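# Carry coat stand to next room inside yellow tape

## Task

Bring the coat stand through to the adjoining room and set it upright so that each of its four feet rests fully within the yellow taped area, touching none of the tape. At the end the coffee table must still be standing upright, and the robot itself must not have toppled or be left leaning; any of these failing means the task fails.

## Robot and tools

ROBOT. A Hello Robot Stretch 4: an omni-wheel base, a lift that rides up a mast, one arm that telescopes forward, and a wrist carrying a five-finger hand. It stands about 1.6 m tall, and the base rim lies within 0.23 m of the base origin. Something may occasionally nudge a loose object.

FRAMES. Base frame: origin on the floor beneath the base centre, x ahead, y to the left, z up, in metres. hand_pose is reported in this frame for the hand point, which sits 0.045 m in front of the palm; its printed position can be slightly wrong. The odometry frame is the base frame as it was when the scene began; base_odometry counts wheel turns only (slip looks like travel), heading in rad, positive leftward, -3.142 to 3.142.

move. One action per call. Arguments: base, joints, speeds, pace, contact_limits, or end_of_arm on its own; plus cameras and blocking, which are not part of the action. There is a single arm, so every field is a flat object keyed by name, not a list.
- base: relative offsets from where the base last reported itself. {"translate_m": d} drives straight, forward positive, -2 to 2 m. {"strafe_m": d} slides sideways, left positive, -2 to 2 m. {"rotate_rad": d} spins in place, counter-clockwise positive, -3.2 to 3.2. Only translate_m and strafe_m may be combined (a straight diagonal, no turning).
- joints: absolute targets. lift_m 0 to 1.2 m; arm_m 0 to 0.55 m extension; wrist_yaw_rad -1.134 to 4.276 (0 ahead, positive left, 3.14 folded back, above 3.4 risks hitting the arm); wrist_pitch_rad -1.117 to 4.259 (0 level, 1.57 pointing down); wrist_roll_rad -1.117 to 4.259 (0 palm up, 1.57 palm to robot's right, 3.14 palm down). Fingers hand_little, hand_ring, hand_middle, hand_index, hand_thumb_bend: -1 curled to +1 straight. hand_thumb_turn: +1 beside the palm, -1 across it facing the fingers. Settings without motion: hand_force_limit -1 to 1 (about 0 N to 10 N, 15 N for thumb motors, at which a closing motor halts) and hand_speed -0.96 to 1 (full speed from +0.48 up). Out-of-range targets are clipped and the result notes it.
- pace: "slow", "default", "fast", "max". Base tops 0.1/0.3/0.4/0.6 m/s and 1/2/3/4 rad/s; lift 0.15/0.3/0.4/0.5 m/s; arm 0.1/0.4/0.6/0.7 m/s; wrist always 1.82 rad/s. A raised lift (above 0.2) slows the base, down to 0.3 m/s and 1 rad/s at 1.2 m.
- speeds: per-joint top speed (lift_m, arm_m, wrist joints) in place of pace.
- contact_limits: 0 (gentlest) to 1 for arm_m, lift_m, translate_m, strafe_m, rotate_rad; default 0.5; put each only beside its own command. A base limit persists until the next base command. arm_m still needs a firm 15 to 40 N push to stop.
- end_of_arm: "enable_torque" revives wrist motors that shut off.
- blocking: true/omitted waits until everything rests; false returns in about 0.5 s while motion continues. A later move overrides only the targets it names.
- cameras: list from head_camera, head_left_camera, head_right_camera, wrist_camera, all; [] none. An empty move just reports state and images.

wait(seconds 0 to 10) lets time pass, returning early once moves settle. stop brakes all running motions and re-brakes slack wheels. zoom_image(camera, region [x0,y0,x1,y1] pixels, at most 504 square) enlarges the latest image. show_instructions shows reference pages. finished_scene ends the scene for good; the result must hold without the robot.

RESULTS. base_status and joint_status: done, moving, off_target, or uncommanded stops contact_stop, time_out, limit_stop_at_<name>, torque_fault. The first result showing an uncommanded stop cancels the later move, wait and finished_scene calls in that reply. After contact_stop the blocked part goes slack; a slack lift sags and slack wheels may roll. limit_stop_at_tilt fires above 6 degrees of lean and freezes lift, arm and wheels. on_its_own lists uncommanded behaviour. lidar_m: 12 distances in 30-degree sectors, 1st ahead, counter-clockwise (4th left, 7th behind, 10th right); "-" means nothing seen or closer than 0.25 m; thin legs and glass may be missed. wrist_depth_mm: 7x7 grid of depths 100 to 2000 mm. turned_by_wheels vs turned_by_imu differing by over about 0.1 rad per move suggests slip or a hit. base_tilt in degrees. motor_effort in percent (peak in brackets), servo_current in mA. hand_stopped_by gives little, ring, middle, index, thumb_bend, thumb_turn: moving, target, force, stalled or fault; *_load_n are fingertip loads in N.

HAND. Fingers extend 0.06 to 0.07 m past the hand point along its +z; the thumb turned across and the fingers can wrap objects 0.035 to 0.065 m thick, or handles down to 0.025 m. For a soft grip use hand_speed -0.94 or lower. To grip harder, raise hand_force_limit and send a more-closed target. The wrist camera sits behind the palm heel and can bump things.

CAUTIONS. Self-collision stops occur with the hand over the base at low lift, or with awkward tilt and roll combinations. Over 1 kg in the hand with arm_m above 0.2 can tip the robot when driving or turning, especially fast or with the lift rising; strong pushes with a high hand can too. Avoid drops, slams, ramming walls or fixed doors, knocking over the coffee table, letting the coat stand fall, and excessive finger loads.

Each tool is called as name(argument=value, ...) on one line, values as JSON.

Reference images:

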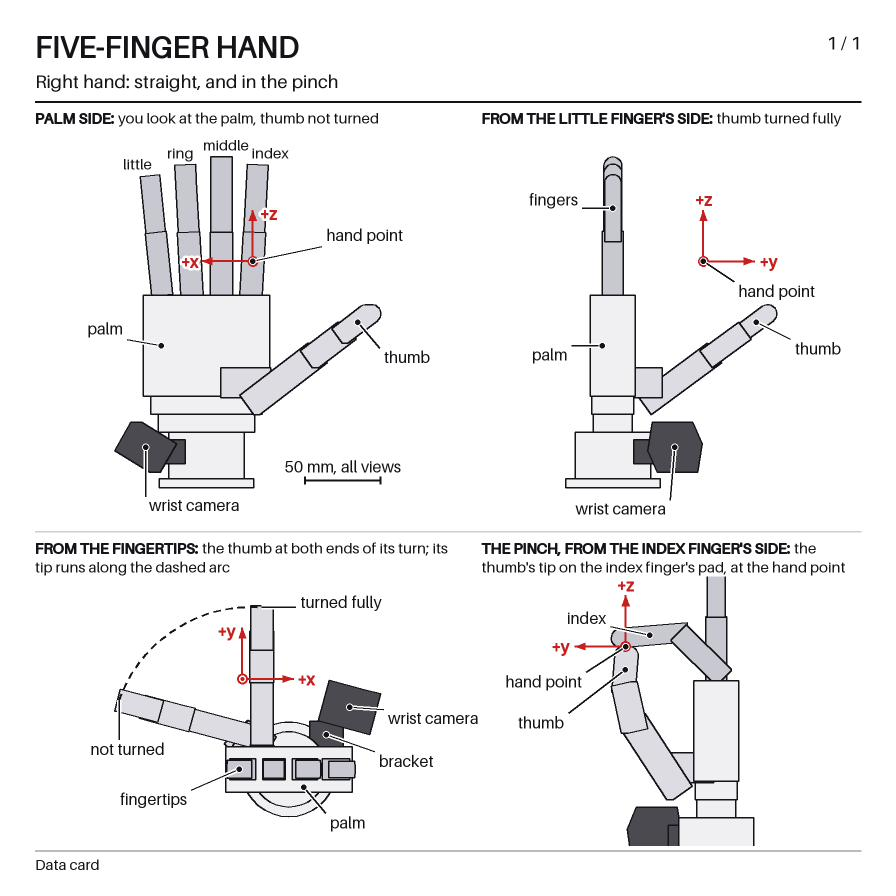

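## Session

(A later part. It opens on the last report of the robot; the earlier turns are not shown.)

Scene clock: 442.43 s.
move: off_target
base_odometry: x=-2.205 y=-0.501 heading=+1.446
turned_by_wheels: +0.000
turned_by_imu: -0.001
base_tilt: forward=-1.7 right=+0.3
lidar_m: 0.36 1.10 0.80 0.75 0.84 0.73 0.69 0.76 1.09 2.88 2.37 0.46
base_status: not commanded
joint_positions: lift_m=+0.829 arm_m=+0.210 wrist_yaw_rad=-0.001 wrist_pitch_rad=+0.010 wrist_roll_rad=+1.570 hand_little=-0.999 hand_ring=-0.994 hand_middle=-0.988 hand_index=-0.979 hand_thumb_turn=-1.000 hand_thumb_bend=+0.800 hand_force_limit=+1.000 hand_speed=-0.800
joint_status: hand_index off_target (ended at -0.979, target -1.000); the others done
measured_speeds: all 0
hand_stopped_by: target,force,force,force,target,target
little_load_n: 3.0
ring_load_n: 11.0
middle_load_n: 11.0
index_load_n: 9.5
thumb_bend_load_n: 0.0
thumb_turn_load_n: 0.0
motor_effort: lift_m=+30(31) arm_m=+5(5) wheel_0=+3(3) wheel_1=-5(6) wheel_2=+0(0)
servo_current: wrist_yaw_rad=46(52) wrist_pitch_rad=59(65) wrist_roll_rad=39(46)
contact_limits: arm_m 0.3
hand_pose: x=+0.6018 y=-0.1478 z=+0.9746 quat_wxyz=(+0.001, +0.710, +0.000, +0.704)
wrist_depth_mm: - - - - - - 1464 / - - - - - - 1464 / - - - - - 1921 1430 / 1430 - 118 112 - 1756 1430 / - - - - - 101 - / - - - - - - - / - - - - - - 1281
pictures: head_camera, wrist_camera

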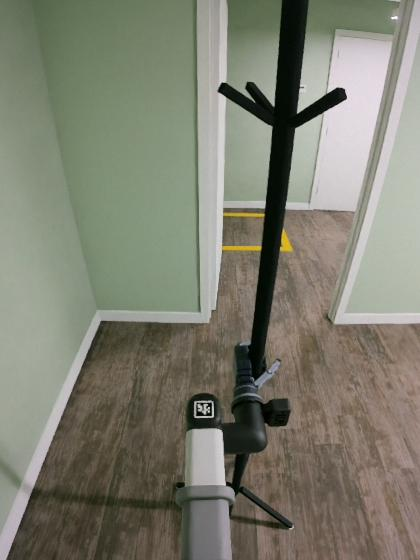

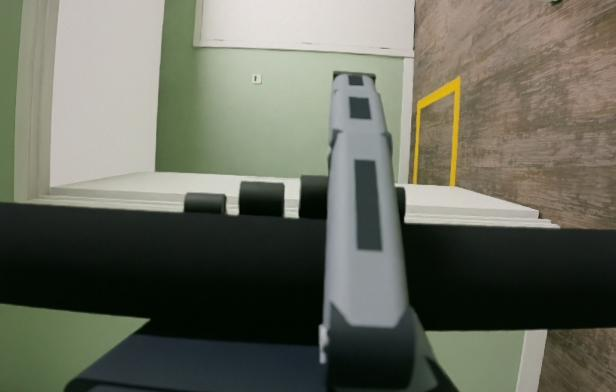

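move(joints={"hand_thumb_bend": -1})

move(joints={"lift_m": 0.85}, speeds={"lift_m": 0.05}, cameras=["wrist_camera", "head_camera"])

Scene clock: 456.63 s.
move: off_target
base_odometry: x=-2.205 y=-0.501 heading=+1.446
turned_by_wheels: +0.000
turned_by_imu: -0.003
base_tilt: forward=-1.6 right=+0.2
lidar_m: 0.38 1.13 0.79 0.76 0.84 0.71 0.68 0.75 1.06 2.88 2.44 0.45
base_status: not commanded
joint_positions: lift_m=+0.829 arm_m=+0.210 wrist_yaw_rad=-0.001 wrist_pitch_rad=+0.010 wrist_roll_rad=+1.570 hand_little=-0.999 hand_ring=-0.994 hand_middle=-0.988 hand_index=-0.979 hand_thumb_turn=-1.000 hand_thumb_bend=+0.402 hand_force_limit=+1.000 hand_speed=-0.800
joint_status: hand_thumb_bend off_target (ended at +0.402, target -1.000)
measured_speeds: all 0
hand_stopped_by: target,force,force,force,force,target
little_load_n: 3.5
ring_load_n: 11.0
middle_load_n: 10.5
index_load_n: 9.5
thumb_bend_load_n: 15.0
thumb_turn_load_n: 2.5
motor_effort: lift_m=+30(31) arm_m=+5(5) wheel_0=+2(3) wheel_1=-5(6) wheel_2=+0(0)
servo_current: wrist_yaw_rad=46(52) wrist_pitch_rad=52(65) wrist_roll_rad=39(46)
contact_limits: arm_m 0.3
hand_pose: x=+0.6018 y=-0.1478 z=+0.9746 quat_wxyz=(+0.001, +0.710, +0.000, +0.704)
wrist_depth_mm: - - - - - - 1430 / - - - - - - 1499 / - - - - - - 1464 / 1464 - 118 112 - 1708 1464 / - - - - - 101 - / - - - - - - - / - - - - - - 1281
pictures: none

Scene clock: 457.47 s.
move: done
base_odometry: x=-2.204 y=-0.501 heading=+1.446
turned_by_wheels: +0.000
turned_by_imu: +0.000
base_tilt: forward=-1.6 right=+0.3
lidar_m: 0.38 1.16 0.81 0.78 0.85 0.73 0.71 0.73 1.11 2.87 2.42 0.47
base_status: not commanded
joint_positions: lift_m=+0.850 arm_m=+0.210 wrist_yaw_rad=+0.002 wrist_pitch_rad=+0.007 wrist_roll_rad=+1.570 hand_little=-0.999 hand_ring=-0.994 hand_middle=-0.988 hand_index=-0.979 hand_thumb_turn=-1.000 hand_thumb_bend=+0.402 hand_force_limit=+1.000 hand_speed=-0.800
joint_status: all done
measured_speeds: all 0
hand_stopped_by: target,force,force,force,force,target
little_load_n: 0.0
ring_load_n: 6.5
middle_load_n: 8.0
index_load_n: 2.5
thumb_bend_load_n: 13.0
thumb_turn_load_n: 2.0
motor_effort: lift_m=+27(42) arm_m=+5(5) wheel_0=+2(3) wheel_1=-5(6) wheel_2=+3(3)
servo_current: wrist_yaw_rad=39(52) wrist_pitch_rad=39(78) wrist_roll_rad=39(39)
contact_limits: arm_m 0.3
hand_pose: x=+0.6023 y=-0.1472 z=+0.9955 quat_wxyz=(+0.000, +0.710, +0.001, +0.705)
wrist_depth_mm: 1430 - - - - - 1537 / 1366 - - - - - 1537 / 1397 - - - - - 1537 / 1430 - 118 108 - 1863 1430 / - - - - - - - / - - - - - - - / - - - - - - -
pictures: head_camera, wrist_camera

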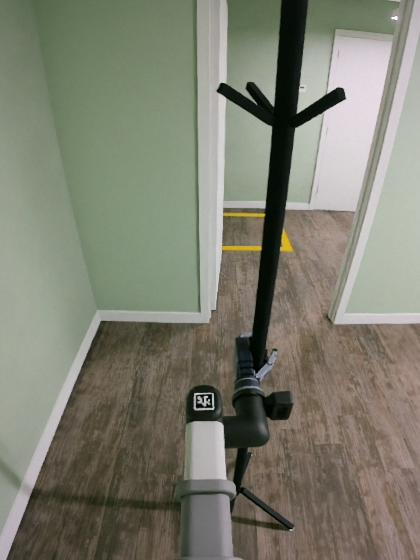

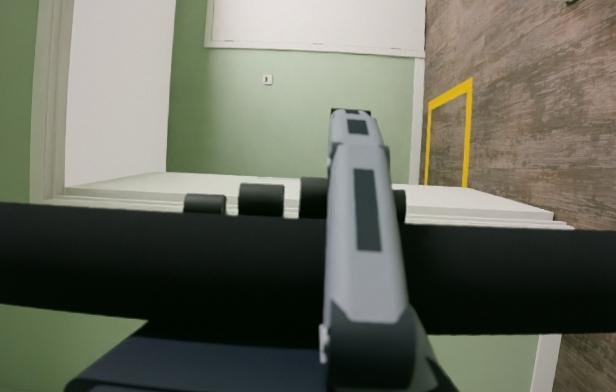

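move(joints={"hand_index": 0.2, "hand_middle": 0.2, "hand_ring": 0.2, "hand_little": 0.2, "hand_thumb_bend": 0.75, "hand_speed": -0.7}, cameras=["wrist_camera", "head_camera"])

Scene clock: 476.33 s.
move: done
base_odometry: x=-2.204 y=-0.501 heading=+1.446
turned_by_wheels: +0.000
turned_by_imu: -0.001
base_tilt: forward=-1.5 right=+0.0
lidar_m: 0.38 1.16 0.83 0.78 0.85 0.74 0.68 0.74 1.07 2.87 2.43 0.46
base_status: not commanded
joint_positions: lift_m=+0.850 arm_m=+0.210 wrist_yaw_rad=+0.002 wrist_pitch_rad=+0.007 wrist_roll_rad=+1.570 hand_little=+0.200 hand_ring=+0.200 hand_middle=+0.200 hand_index=+0.200 hand_thumb_turn=-1.000 hand_thumb_bend=+0.750 hand_force_limit=+1.000 hand_speed=-0.700
joint_status: all done
measured_speeds: all 0
hand_stopped_by: target,target,target,target,target,target
little_load_n: 0.0
ring_load_n: 0.5
middle_load_n: 0.0
index_load_n: 0.0
thumb_bend_load_n: 0.0
thumb_turn_load_n: 0.0
motor_effort: lift_m=+26(27) arm_m=+5(5) wheel_0=+1(1) wheel_1=-5(5) wheel_2=+3(3)
servo_current: wrist_yaw_rad=39(52) wrist_pitch_rad=46(59) wrist_roll_rad=39(46)
contact_limits: arm_m 0.3
hand_pose: x=+0.6023 y=-0.1472 z=+0.9955 quat_wxyz=(+0.000, +0.710, +0.001, +0.705)
wrist_depth_mm: 1430 - - - - - 1537 / 1397 - - - - - 1537 / 1366 - - - - - 1537 / 1397 1708 - 180 - 1756 1537 / - - - - - - - / - - 112 105 - - - / - - - - - - -
pictures: head_camera, wrist_camera

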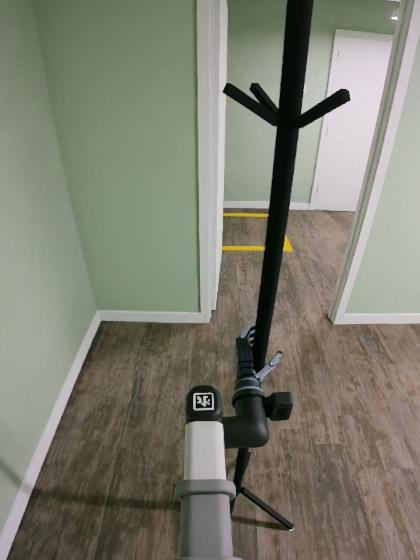

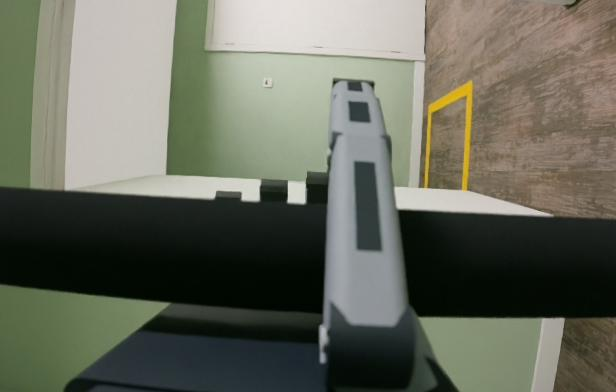

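move(joints={"lift_m": 0.4}, speeds={"lift_m": 0.12}, contact_limits={"lift_m": 0.2}, cameras=["all"])

Scene clock: 491.33 s.
move: done
base_odometry: x=-2.204 y=-0.501 heading=+1.446
turned_by_wheels: +0.000
turned_by_imu: -0.002
base_tilt: forward=-1.6 right=+0.4
lidar_m: 0.37 1.16 0.80 0.76 0.84 0.70 0.67 0.73 1.06 2.87 2.44 0.45
base_status: not commanded
joint_positions: lift_m=+0.400 arm_m=+0.210 wrist_yaw_rad=+0.002 wrist_pitch_rad=+0.007 wrist_roll_rad=+1.570 hand_little=+0.200 hand_ring=+0.200 hand_middle=+0.200 hand_index=+0.200 hand_thumb_turn=-1.000 hand_thumb_bend=+0.750 hand_force_limit=+1.000 hand_speed=-0.700
joint_status: all done
measured_speeds: all 0
hand_stopped_by: target,target,target,target,target,target
little_load_n: 0.0
ring_load_n: 0.0
middle_load_n: 0.0
index_load_n: 0.0
thumb_bend_load_n: 0.0
thumb_turn_load_n: 0.0
motor_effort: lift_m=+16(23) arm_m=+5(5) wheel_0=+1(1) wheel_1=-5(5) wheel_2=+3(4)
servo_current: wrist_yaw_rad=46(52) wrist_pitch_rad=46(59) wrist_roll_rad=39(46)
contact_limits: arm_m 0.3; lift_m 0.2
hand_pose: x=+0.6023 y=-0.1472 z=+0.5463 quat_wxyz=(+0.000, +0.710, +0.001, +0.705)
wrist_depth_mm: - - - - - 1205 854 / - - - - - 1229 854 / - - - - - 1138 866 / - 106 - 181 - 1042 854 / - - - - - - - / - - 112 - - - - / - - - - - - 798
pictures: head_camera, head_left_camera, head_right_camera, wrist_camera

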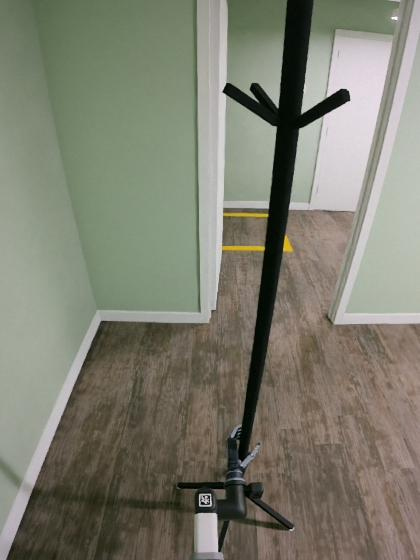

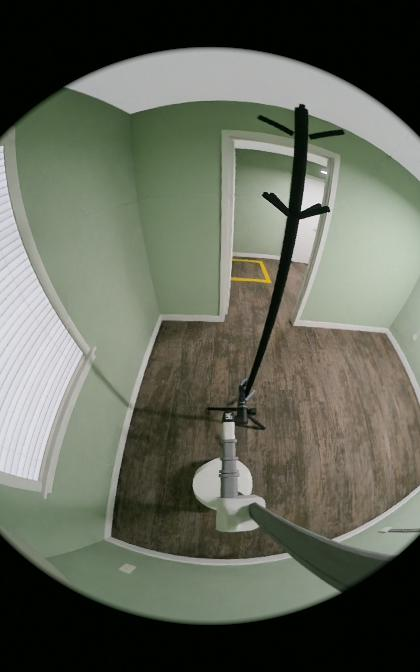

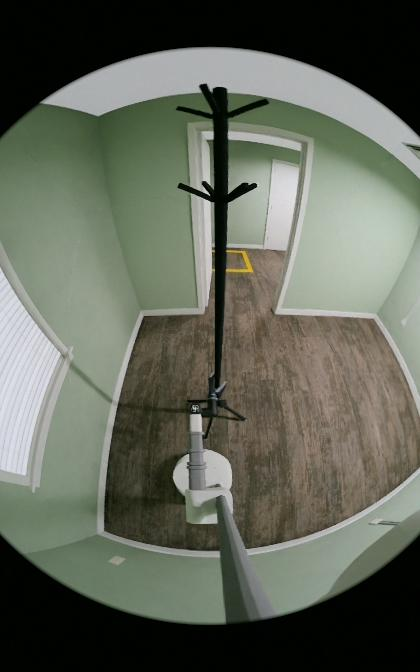

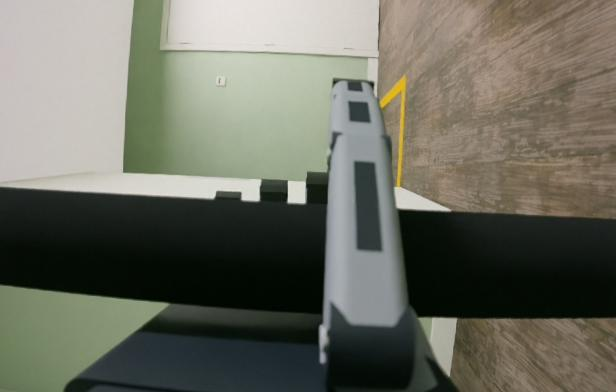

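move(joints={"lift_m": 0.22}, speeds={"lift_m": 0.1}, contact_limits={"lift_m": 0.15}, cameras=["all"])

zoom_image(camera="head_right_camera", region=[140, 340, 300, 520])

Scene clock: 499.17 s.
move: done
base_odometry: x=-2.204 y=-0.501 heading=+1.446
turned_by_wheels: +0.000
turned_by_imu: -0.002
base_tilt: forward=-1.6 right=+0.2
lidar_m: 0.39 1.12 0.83 0.80 0.83 0.72 0.69 0.76 1.08 2.87 2.40 0.46
base_status: not commanded
joint_positions: lift_m=+0.220 arm_m=+0.210 wrist_yaw_rad=+0.002 wrist_pitch_rad=+0.007 wrist_roll_rad=+1.570 hand_little=+0.200 hand_ring=+0.200 hand_middle=+0.200 hand_index=+0.200 hand_thumb_turn=-1.000 hand_thumb_bend=+0.750 hand_force_limit=+1.000 hand_speed=-0.700
joint_status: all done
measured_speeds: all 0
hand_stopped_by: target,target,target,target,target,target
little_load_n: 0.0
ring_load_n: 0.0
middle_load_n: 0.0
index_load_n: 0.0
thumb_bend_load_n: 0.0
thumb_turn_load_n: 0.0
motor_effort: lift_m=+17(19) arm_m=+5(5) wheel_0=+1(1) wheel_1=-5(5) wheel_2=+3(3)
servo_current: wrist_yaw_rad=39(52) wrist_pitch_rad=46(59) wrist_roll_rad=33(46)
contact_limits: arm_m 0.3; lift_m 0.15
hand_pose: x=+0.6023 y=-0.1472 z=+0.3662 quat_wxyz=(+0.000, +0.710, +0.001, +0.705)
wrist_depth_mm: - - - - 1863 831 591 / - - - - 1537 842 591 / - - - - - 768 585 / - 106 - 181 - 707 585 / - - - - - - - / - - 112 - - - - / - - - - - - 544
pictures: head_camera, head_left_camera, head_right_camera, wrist_camera

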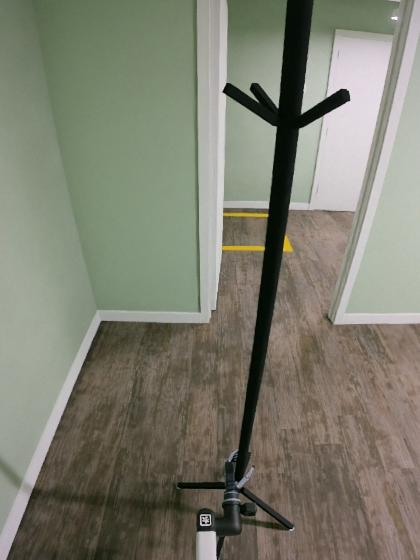

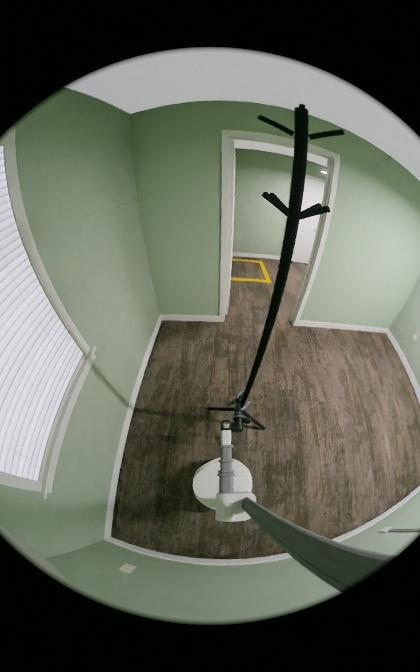

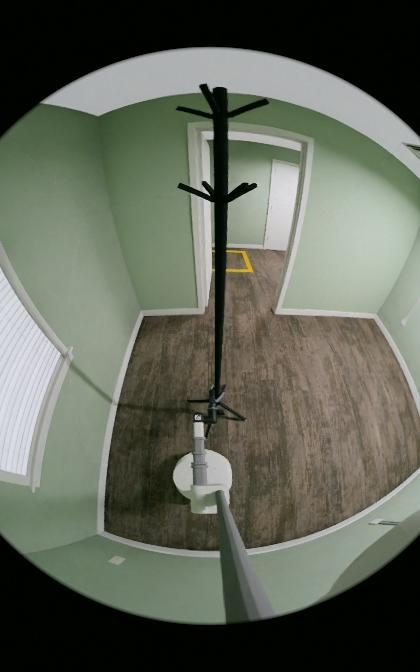

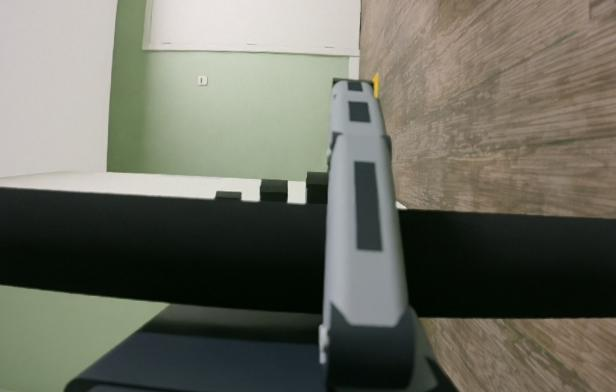

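Scaled by 2.800 from the camera's image (finer frame: 600x960).

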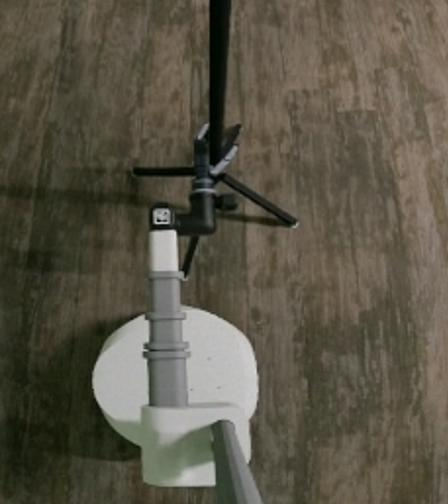

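move(joints={"lift_m": 0.18}, speeds={"lift_m": 0.05}, contact_limits={"lift_m": 0.1}, cameras=["head_camera", "wrist_camera", "head_right_camera"])

zoom_image(camera="head_camera", region=[150, 430, 330, 560])

Scene clock: 508.20 s.
move: done
base_odometry: x=-2.204 y=-0.501 heading=+1.446
turned_by_wheels: +0.000
turned_by_imu: -0.001
base_tilt: forward=-1.6 right=+0.2
lidar_m: 0.38 1.12 0.81 0.78 0.85 0.72 0.69 0.75 1.07 2.87 2.41 0.46
base_status: not commanded
joint_positions: lift_m=+0.180 arm_m=+0.210 wrist_yaw_rad=+0.002 wrist_pitch_rad=+0.007 wrist_roll_rad=+1.570 hand_little=+0.200 hand_ring=+0.200 hand_middle=+0.200 hand_index=+0.200 hand_thumb_turn=-1.000 hand_thumb_bend=+0.750 hand_force_limit=+1.000 hand_speed=-0.700
joint_status: all done
measured_speeds: all 0
hand_stopped_by: target,target,target,target,target,target
little_load_n: 0.0
ring_load_n: 0.0
middle_load_n: 0.0
index_load_n: 0.0
thumb_bend_load_n: 0.0
thumb_turn_load_n: 0.0
motor_effort: lift_m=+17(18) arm_m=+5(5) wheel_0=+1(1) wheel_1=-5(5) wheel_2=+3(3)
servo_current: wrist_yaw_rad=39(52) wrist_pitch_rad=46(52) wrist_roll_rad=39(39)
contact_limits: arm_m 0.3; lift_m 0.1
hand_pose: x=+0.6023 y=-0.1472 z=+0.3262 quat_wxyz=(+0.000, +0.710, +0.001, +0.705)
wrist_depth_mm: - - - - 1661 750 525 / - - - - 1430 750 525 / - - - - - 691 525 / - 106 - 180 - 634 525 / - - - - - - - / - - 112 - - - - / - - - - - - -
pictures: head_camera, head_right_camera, wrist_camera

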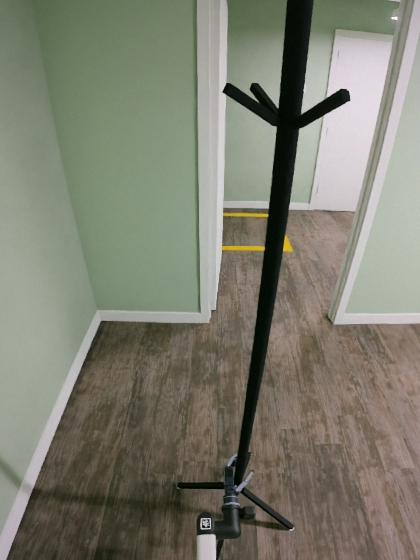

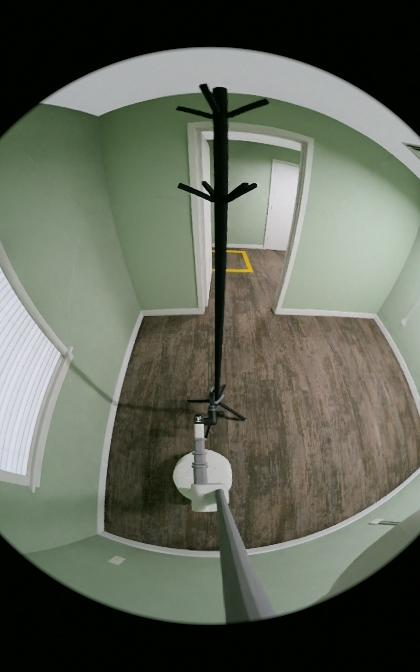

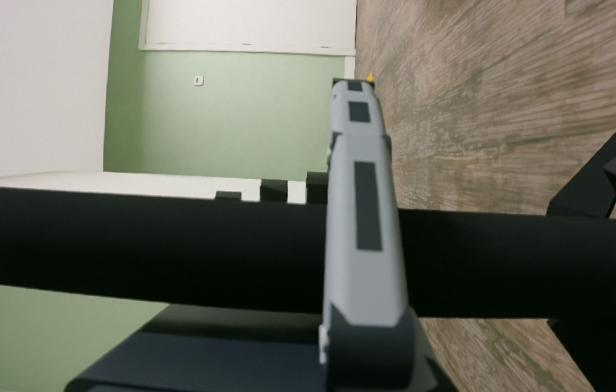

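Scaled by 2.800 from the camera's image (finer frame: 1200x1600).

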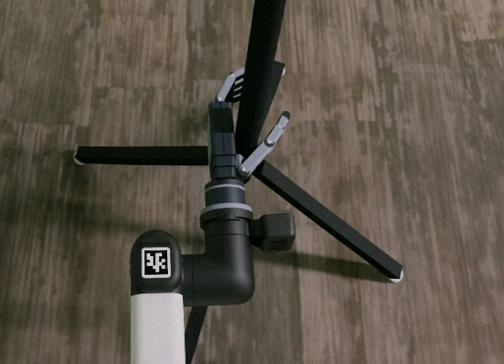

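move(base={"strafe_m": -0.01}, joints={"hand_index": -1, "hand_middle": -1, "hand_ring": -1, "hand_little": -1, "hand_thumb_bend": 0.8, "hand_force_limit": 0.7, "hand_speed": -0.85}, pace="slow")

move(joints={"hand_thumb_bend": -1}, cameras=["head_camera", "wrist_camera", "head_right_camera"])

Scene clock: 520.90 s.
move: done
base_odometry: x=-2.195 y=-0.503 heading=+1.447
turned_by_wheels: +0.001
turned_by_imu: +0.000
base_tilt: forward=-1.6 right=+0.2
lidar_m: 0.41 1.12 0.81 0.81 0.84 0.74 0.68 0.75 1.05 2.85 2.37 0.45
base_status: done
joint_positions: lift_m=+0.180 arm_m=+0.210 wrist_yaw_rad=+0.002 wrist_pitch_rad=+0.007 wrist_roll_rad=+1.570 hand_little=-0.999 hand_ring=-0.992 hand_middle=-0.992 hand_index=-0.992 hand_thumb_turn=-1.000 hand_thumb_bend=+0.800 hand_force_limit=+0.700 hand_speed=-0.850
joint_status: all done
measured_speeds: all 0
hand_stopped_by: target,force,force,force,target,target
little_load_n: 2.5
ring_load_n: 8.5
middle_load_n: 8.5
index_load_n: 8.5
thumb_bend_load_n: 0.0
thumb_turn_load_n: 0.0
motor_effort: lift_m=+17(18) arm_m=+5(5) wheel_0=+10(11) wheel_1=-3(11) wheel_2=+0(2)
servo_current: wrist_yaw_rad=52(52) wrist_pitch_rad=46(59) wrist_roll_rad=39(46)
contact_limits: arm_m 0.3; lift_m 0.1
hand_pose: x=+0.6023 y=-0.1472 z=+0.3262 quat_wxyz=(+0.000, +0.710, +0.001, +0.705)
wrist_depth_mm: - - - - 1618 741 525 / - - - - 1229 750 525 / - - - - - 691 525 / - 102 118 108 - 676 521 / - - - - - - - / - - - - - - - / - - - - - - -
pictures: none

Scene clock: 528.33 s.
move: off_target
base_odometry: x=-2.195 y=-0.503 heading=+1.447
turned_by_wheels: +0.000
turned_by_imu: -0.002
base_tilt: forward=-1.6 right=+0.1
lidar_m: 0.41 1.17 0.81 0.80 0.87 0.71 0.69 0.74 1.07 2.87 2.44 0.46
base_status: not commanded
joint_positions: lift_m=+0.180 arm_m=+0.210 wrist_yaw_rad=+0.002 wrist_pitch_rad=+0.007 wrist_roll_rad=+1.570 hand_little=-0.999 hand_ring=-0.992 hand_middle=-0.992 hand_index=-0.992 hand_thumb_turn=-1.000 hand_thumb_bend=+0.416 hand_force_limit=+0.700 hand_speed=-0.850
joint_status: hand_thumb_bend off_target (ended at +0.416, target -1.000)
measured_speeds: all 0
hand_stopped_by: target,force,force,force,force,target
little_load_n: 2.5
ring_load_n: 8.5
middle_load_n: 8.0
index_load_n: 8.5
thumb_bend_load_n: 13.0
thumb_turn_load_n: 2.5
motor_effort: lift_m=+17(18) arm_m=+5(5) wheel_0=+10(10) wheel_1=-3(3) wheel_2=+0(0)
servo_current: wrist_yaw_rad=46(52) wrist_pitch_rad=46(59) wrist_roll_rad=39(52)
contact_limits: arm_m 0.3; lift_m 0.1
hand_pose: x=+0.6023 y=-0.1472 z=+0.3262 quat_wxyz=(+0.000, +0.710, +0.001, +0.705)
wrist_depth_mm: - - - - 1618 750 525 / - - - - 1661 750 525 / - - - - - 741 525 / - 102 118 108 - 676 521 / - - - - - - - / - - - - - - - / - - - - - - -
pictures: head_camera, head_right_camera, wrist_camera

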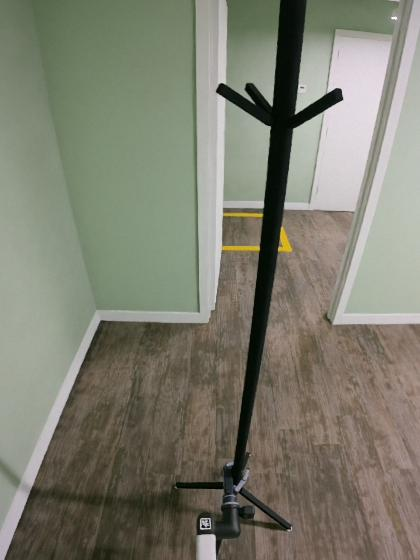

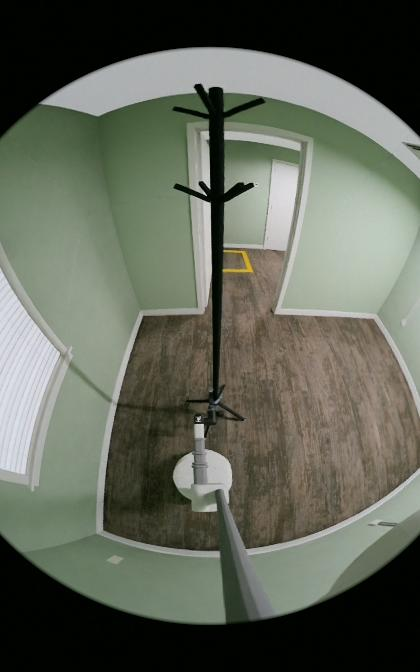

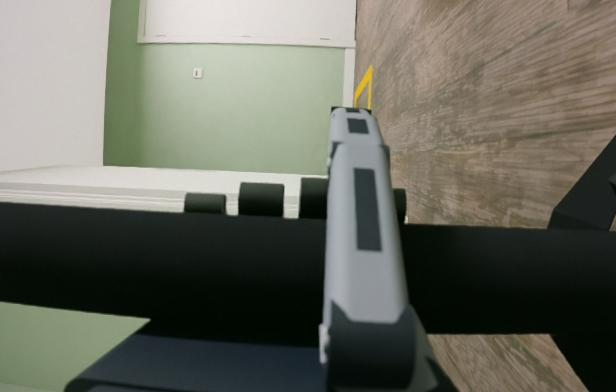

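move(joints={"lift_m": 0.187}, speeds={"lift_m": 0.02}, cameras=["head_camera"])

Scene clock: 533.47 s.
move: done
base_odometry: x=-2.195 y=-0.502 heading=+1.446
turned_by_wheels: +0.000
turned_by_imu: -0.001
base_tilt: forward=-1.7 right=+0.3
lidar_m: 0.39 1.18 0.80 0.78 0.86 0.74 0.70 0.73 1.08 2.87 2.43 0.46
base_status: not commanded
joint_positions: lift_m=+0.186 arm_m=+0.210 wrist_yaw_rad=+0.003 wrist_pitch_rad=+0.007 wrist_roll_rad=+1.570 hand_little=-1.000 hand_ring=-0.992 hand_middle=-0.992 hand_index=-0.992 hand_thumb_turn=-1.000 hand_thumb_bend=+0.416 hand_force_limit=+0.700 hand_speed=-0.850
joint_status: all done
measured_speeds: all 0
hand_stopped_by: target,force,force,force,force,target
little_load_n: 0.5
ring_load_n: 7.0
middle_load_n: 8.5
index_load_n: 10.0
thumb_bend_load_n: 13.0
thumb_turn_load_n: 3.0
motor_effort: lift_m=+32(35) arm_m=+4(5) wheel_0=+8(10) wheel_1=-3(3) wheel_2=+0(0)
servo_current: wrist_yaw_rad=46(46) wrist_pitch_rad=46(52) wrist_roll_rad=33(39)
contact_limits: arm_m 0.3
hand_pose: x=+0.6025 y=-0.1470 z=+0.3320 quat_wxyz=(-0.001, +0.710, +0.001, +0.705)
wrist_depth_mm: - - - - 1537 723 517 / - - - - 1499 732 512 / - - - - - 715 517 / - 1397 118 112 - 661 512 / - - - - - - - / - - - - - - - / - - - - - - -

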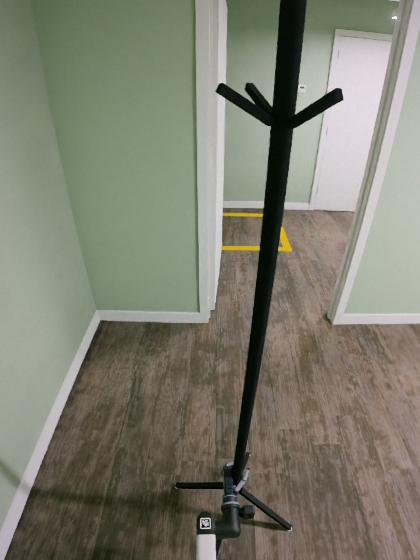

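move(joints={"lift_m": 0.191}, speeds={"lift_m": 0.02}, cameras=["head_camera", "wrist_camera"])

Scene clock: 544.00 s.
move: done
base_odometry: x=-2.195 y=-0.502 heading=+1.446
turned_by_wheels: +0.000
turned_by_imu: -0.001
base_tilt: forward=-1.6 right=+0.3
lidar_m: 0.38 1.16 0.81 0.77 0.84 0.73 0.70 0.74 1.09 2.85 2.41 0.48
base_status: not commanded
joint_positions: lift_m=+0.190 arm_m=+0.210 wrist_yaw_rad=+0.003 wrist_pitch_rad=+0.009 wrist_roll_rad=+1.570 hand_little=-1.000 hand_ring=-0.992 hand_middle=-0.992 hand_index=-0.992 hand_thumb_turn=-1.000 hand_thumb_bend=+0.416 hand_force_limit=+0.700 hand_speed=-0.850
joint_status: all done
measured_speeds: all 0
hand_stopped_by: target,force,force,force,force,target
little_load_n: 0.0
ring_load_n: 6.5
middle_load_n: 8.5
index_load_n: 10.5
thumb_bend_load_n: 13.0
thumb_turn_load_n: 3.0
motor_effort: lift_m=+34(35) arm_m=+4(4) wheel_0=+8(8) wheel_1=-3(3) wheel_2=+0(0)
servo_current: wrist_yaw_rad=52(52) wrist_pitch_rad=52(59) wrist_roll_rad=39(46)
contact_limits: arm_m 0.3
hand_pose: x=+0.6024 y=-0.1470 z=+0.3355 quat_wxyz=(-0.001, +0.710, +0.001, +0.704)
wrist_depth_mm: - - - - 1430 715 504 / - - - - 1430 707 508 / - - - - - 707 508 / - - 118 108 - 647 508 / - - - - - - - / - - - - - - - / - - - - - - -

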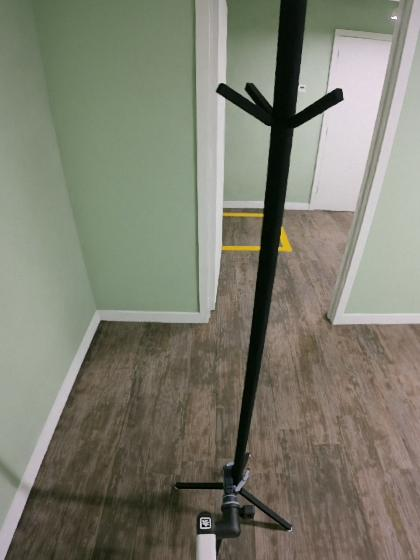

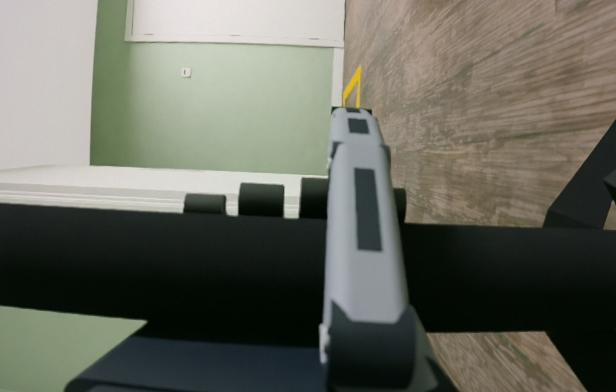

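zoom_image(camera="head_camera", region=[200, 60, 360, 160])

zoom_image(camera="head_camera", region=[160, 460, 320, 560])

move(joints={"lift_m": 0.197}, speeds={"lift_m": 0.02}, cameras=["head_camera", "wrist_camera"])

zoom_image(camera="head_camera", region=[200, 60, 360, 160])

zoom_image(camera="head_camera", region=[160, 460, 320, 560])

Scaled by 3.150 from the camera's image (finer frame: 1200x1600).

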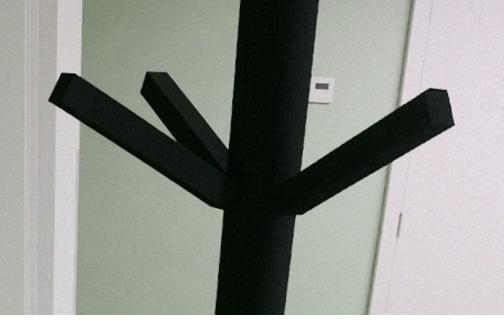

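Scaled by 3.150 from the camera's image (finer frame: 1200x1600).

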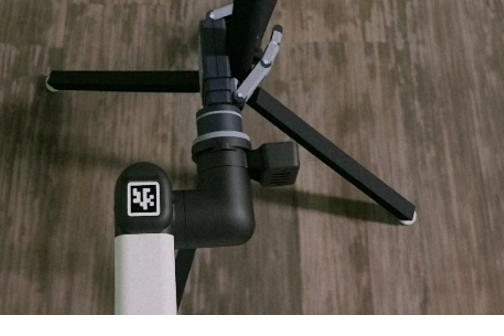

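Scene clock: 555.60 s.
move: done
base_odometry: x=-2.195 y=-0.502 heading=+1.446
turned_by_wheels: +0.000
turned_by_imu: -0.001
base_tilt: forward=-1.6 right=+0.2
lidar_m: 0.39 1.17 0.84 0.79 0.83 0.72 0.68 0.74 1.08 2.87 2.42 0.46
base_status: not commanded
joint_positions: lift_m=+0.196 arm_m=+0.210 wrist_yaw_rad=+0.003 wrist_pitch_rad=+0.013 wrist_roll_rad=+1.570 hand_little=-1.000 hand_ring=-0.992 hand_middle=-0.992 hand_index=-0.992 hand_thumb_turn=-1.000 hand_thumb_bend=+0.416 hand_force_limit=+0.700 hand_speed=-0.850
joint_status: all done
measured_speeds: all 0
hand_stopped_by: target,force,force,force,force,target
little_load_n: 0.0
ring_load_n: 4.0
middle_load_n: 7.5
index_load_n: 10.0
thumb_bend_load_n: 12.0
thumb_turn_load_n: 3.0
motor_effort: lift_m=+37(37) arm_m=+4(4) wheel_0=+8(8) wheel_1=-3(3) wheel_2=+0(0)
servo_current: wrist_yaw_rad=39(52) wrist_pitch_rad=78(78) wrist_roll_rad=46(46)
contact_limits: arm_m 0.3
hand_pose: x=+0.6023 y=-0.1470 z=+0.3403 quat_wxyz=(-0.001, +0.712, +0.001, +0.702)
wrist_depth_mm: - - - - 1336 683 496 / - - - - 1336 683 496 / - - - - - 676 496 / - - 118 112 - 627 496 / - - - - - - - / - - - - - - - / - - - - - - -

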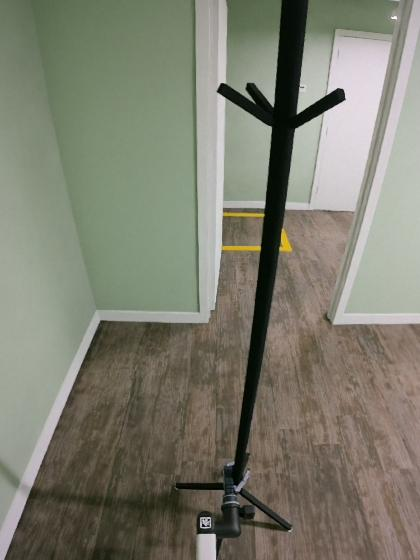

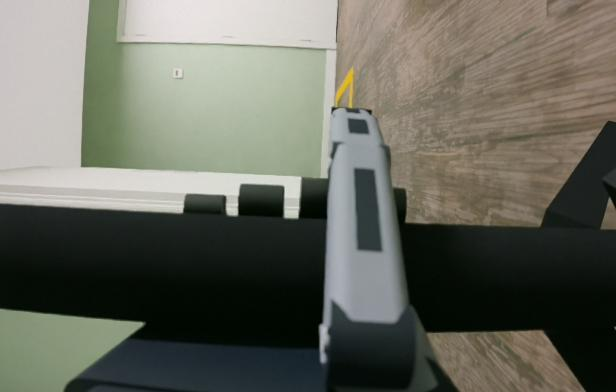

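Scaled by 3.150 from the camera's image (finer frame: 1200x1600).

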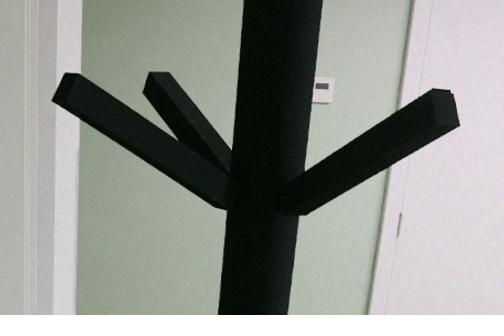

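Scaled by 3.150 from the camera's image (finer frame: 1200x1600).

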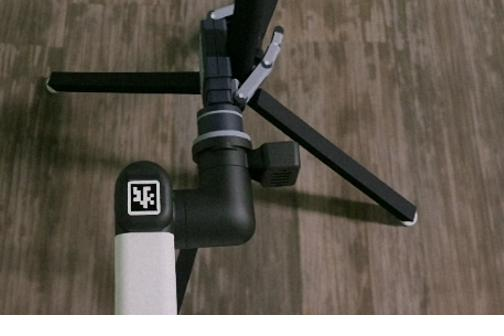

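move(base={"strafe_m": -0.1}, pace="slow", contact_limits={"strafe_m": 0.6}, cameras=["all"])

Scene clock: 599.57 s.
move: done
base_odometry: x=-2.096 y=-0.515 heading=+1.447
turned_by_wheels: +0.000
turned_by_imu: -0.002
base_tilt: forward=-1.6 right=+0.3
lidar_m: 0.36 1.28 0.92 0.88 0.97 0.74 0.70 0.74 1.08 2.76 2.43 0.46
base_status: done
joint_positions: lift_m=+0.196 arm_m=+0.210 wrist_yaw_rad=+0.003 wrist_pitch_rad=+0.013 wrist_roll_rad=+1.570 hand_little=-1.000 hand_ring=-0.992 hand_middle=-0.992 hand_index=-0.992 hand_thumb_turn=-1.000 hand_thumb_bend=+0.416 hand_force_limit=+0.700 hand_speed=-0.850
joint_status: not commanded
measured_speeds: all 0
hand_stopped_by: target,force,force,force,force,target
little_load_n: 0.0
ring_load_n: 4.0
middle_load_n: 7.5
index_load_n: 9.5
thumb_bend_load_n: 12.0
thumb_turn_load_n: 3.0
motor_effort: lift_m=+36(37) arm_m=+4(4) wheel_0=+8(14) wheel_1=-5(10) wheel_2=+0(3)
servo_current: wrist_yaw_rad=46(52) wrist_pitch_rad=72(78) wrist_roll_rad=39(46)
contact_limits: arm_m 0.3; strafe_m 0.6
hand_pose: x=+0.6023 y=-0.1470 z=+0.3403 quat_wxyz=(-0.001, +0.712, +0.001, +0.702)
wrist_depth_mm: - - - - 1366 683 496 / - - - - 1336 691 500 / - - - - - 683 500 / - - 120 111 - 634 500 / - - - - - - - / - - - - - - - / - - - - - - -
pictures: head_camera, head_left_camera, head_right_camera, wrist_camera

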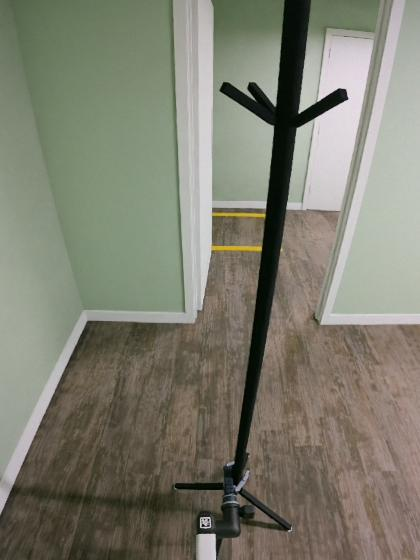

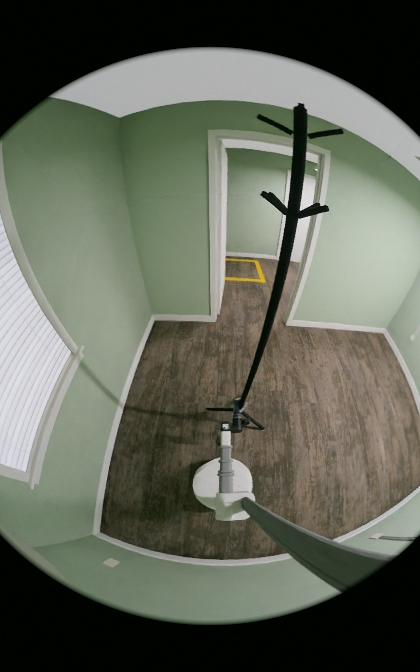

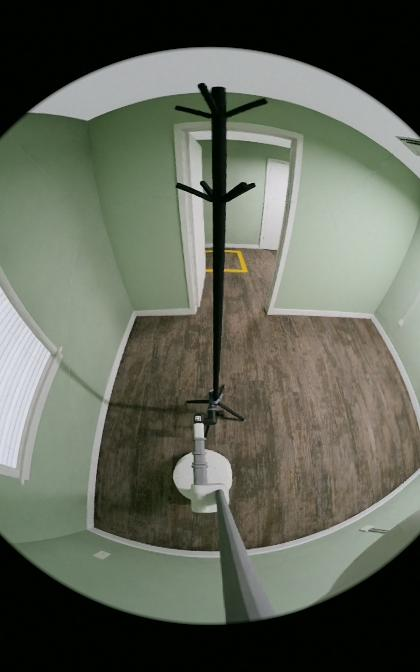

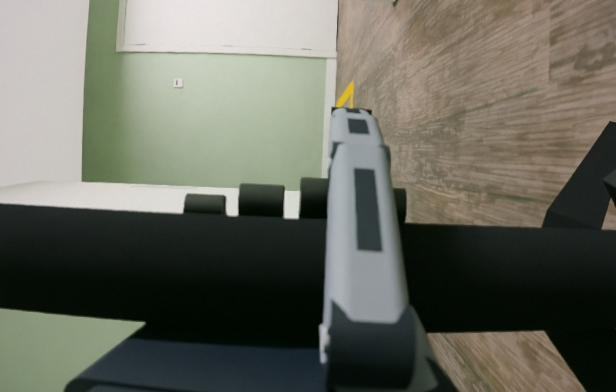

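move(base={"rotate_rad": 0.2}, pace="slow", contact_limits={"rotate_rad": 0.6}, cameras=["head_camera", "wrist_camera", "head_left_camera"])

Scene clock: 607.87 s.
move: done
base_odometry: x=-2.096 y=-0.515 heading=+1.645
turned_by_wheels: +0.199
turned_by_imu: +0.192
base_tilt: forward=-1.7 right=+0.2
lidar_m: 0.39 1.09 0.90 0.89 0.82 0.71 0.69 0.81 1.40 2.76 2.08 0.46
base_status: done
joint_positions: lift_m=+0.197 arm_m=+0.210 wrist_yaw_rad=-0.001 wrist_pitch_rad=+0.003 wrist_roll_rad=+1.569 hand_little=-1.000 hand_ring=-0.993 hand_middle=-0.992 hand_index=-0.993 hand_thumb_turn=-1.000 hand_thumb_bend=+0.416 hand_force_limit=+0.700 hand_speed=-0.850
joint_status: not commanded
measured_speeds: all 0
hand_stopped_by: target,force,force,force,force,target
little_load_n: 0.0
ring_load_n: 2.5
middle_load_n: 6.0
index_load_n: 2.5
thumb_bend_load_n: 11.5
thumb_turn_load_n: 2.5
motor_effort: lift_m=+23(35) arm_m=+4(4) wheel_0=-6(22) wheel_1=-5(12) wheel_2=-5(16)
servo_current: wrist_yaw_rad=46(78) wrist_pitch_rad=39(78) wrist_roll_rad=39(46)
contact_limits: arm_m 0.3; rotate_rad 0.6
hand_pose: x=+0.6020 y=-0.1480 z=+0.3437 quat_wxyz=(+0.001, +0.708, +0.000, +0.706)
wrist_depth_mm: - - - - 1708 778 549 / - - - - 1661 778 544 / - - - - - 768 549 / - - 115 107 - 707 539 / - - - - - - - / - - - - - - - / - - - - - - 512
pictures: head_camera, head_left_camera, wrist_camera

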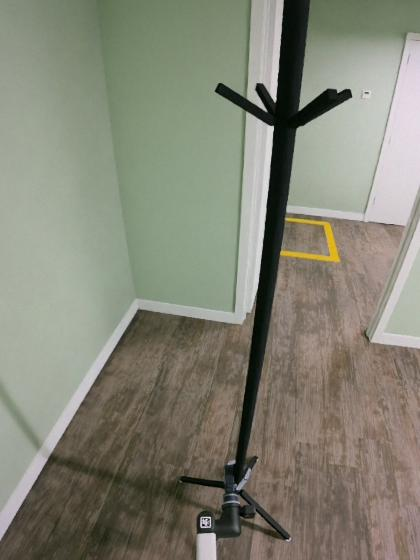

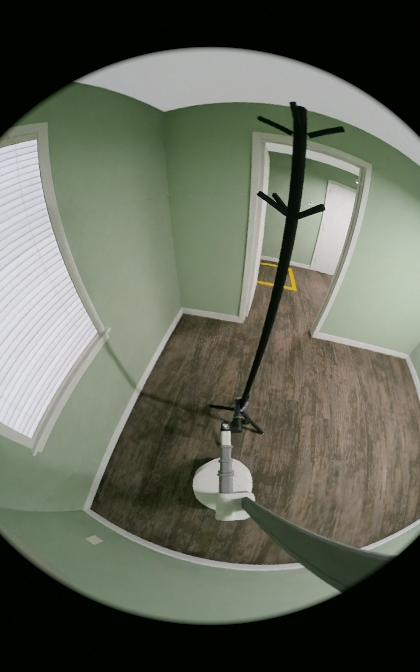

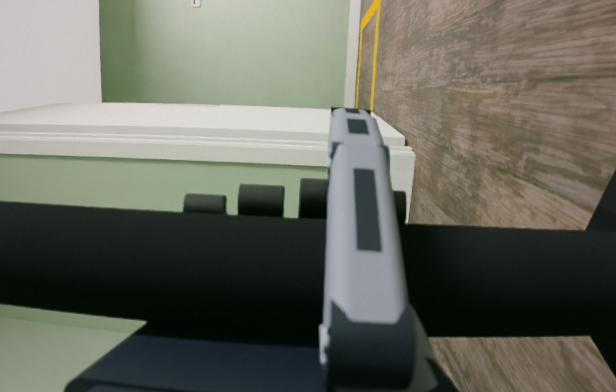

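move(base={"translate_m": 0.41, "strafe_m": -0.49}, pace="slow", contact_limits={"translate_m": 0.6}, cameras=["all"])

Scene clock: 639.63 s.
move: done
base_odometry: x=-1.639 y=-0.069 heading=+1.646
turned_by_wheels: +0.001
turned_by_imu: +0.003
base_tilt: forward=-1.5 right=+0.3
lidar_m: 0.44 1.45 1.27 1.28 1.42 1.23 1.22 1.43 2.40 2.39 1.48 0.46
base_status: done
joint_positions: lift_m=+0.197 arm_m=+0.210 wrist_yaw_rad=+0.003 wrist_pitch_rad=+0.003 wrist_roll_rad=+1.569 hand_little=-1.000 hand_ring=-0.993 hand_middle=-0.992 hand_index=-0.993 hand_thumb_turn=-1.000 hand_thumb_bend=+0.416 hand_force_limit=+0.700 hand_speed=-0.850
joint_status: not commanded
measured_speeds: all 0
hand_stopped_by: target,force,force,force,force,target
little_load_n: 0.0
ring_load_n: 1.0
middle_load_n: 6.5
index_load_n: 2.0
thumb_bend_load_n: 12.5
thumb_turn_load_n: 2.5
motor_effort: lift_m=+23(24) arm_m=+4(4) wheel_0=+15(20) wheel_1=-2(7) wheel_2=-3(10)
servo_current: wrist_yaw_rad=39(59) wrist_pitch_rad=33(46) wrist_roll_rad=33(46)
contact_limits: arm_m 0.3; translate_m 0.6
hand_pose: x=+0.6026 y=-0.1470 z=+0.3437 quat_wxyz=(+0.000, +0.708, +0.001, +0.706)
wrist_depth_mm: - - - - 1708 778 544 / - - - - 1661 778 554 / - - - - - 768 549 / - - 117 111 - 707 539 / - - - - - - - / - - - - - - - / - - - - - - 512
pictures: head_camera, head_left_camera, head_right_camera, wrist_camera

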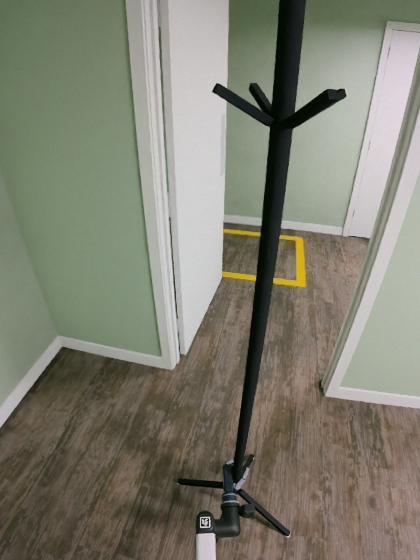

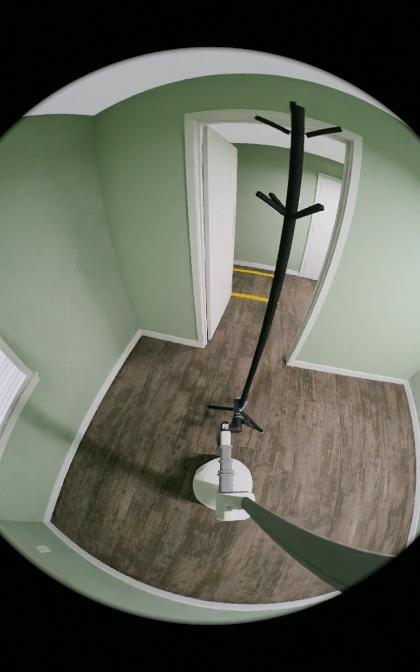

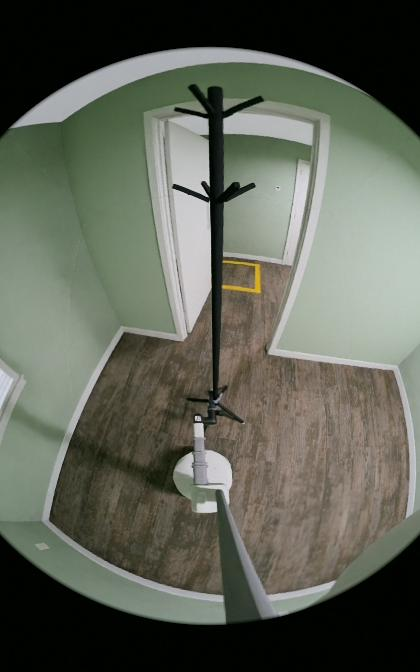

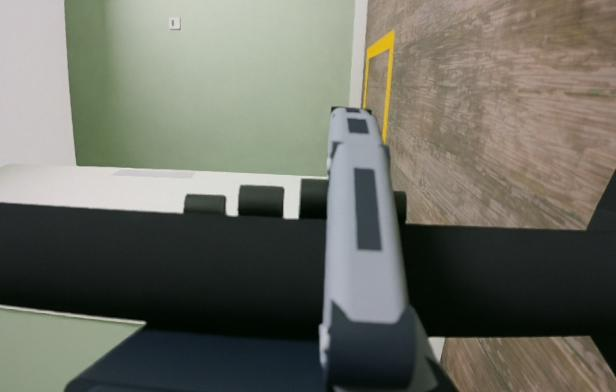

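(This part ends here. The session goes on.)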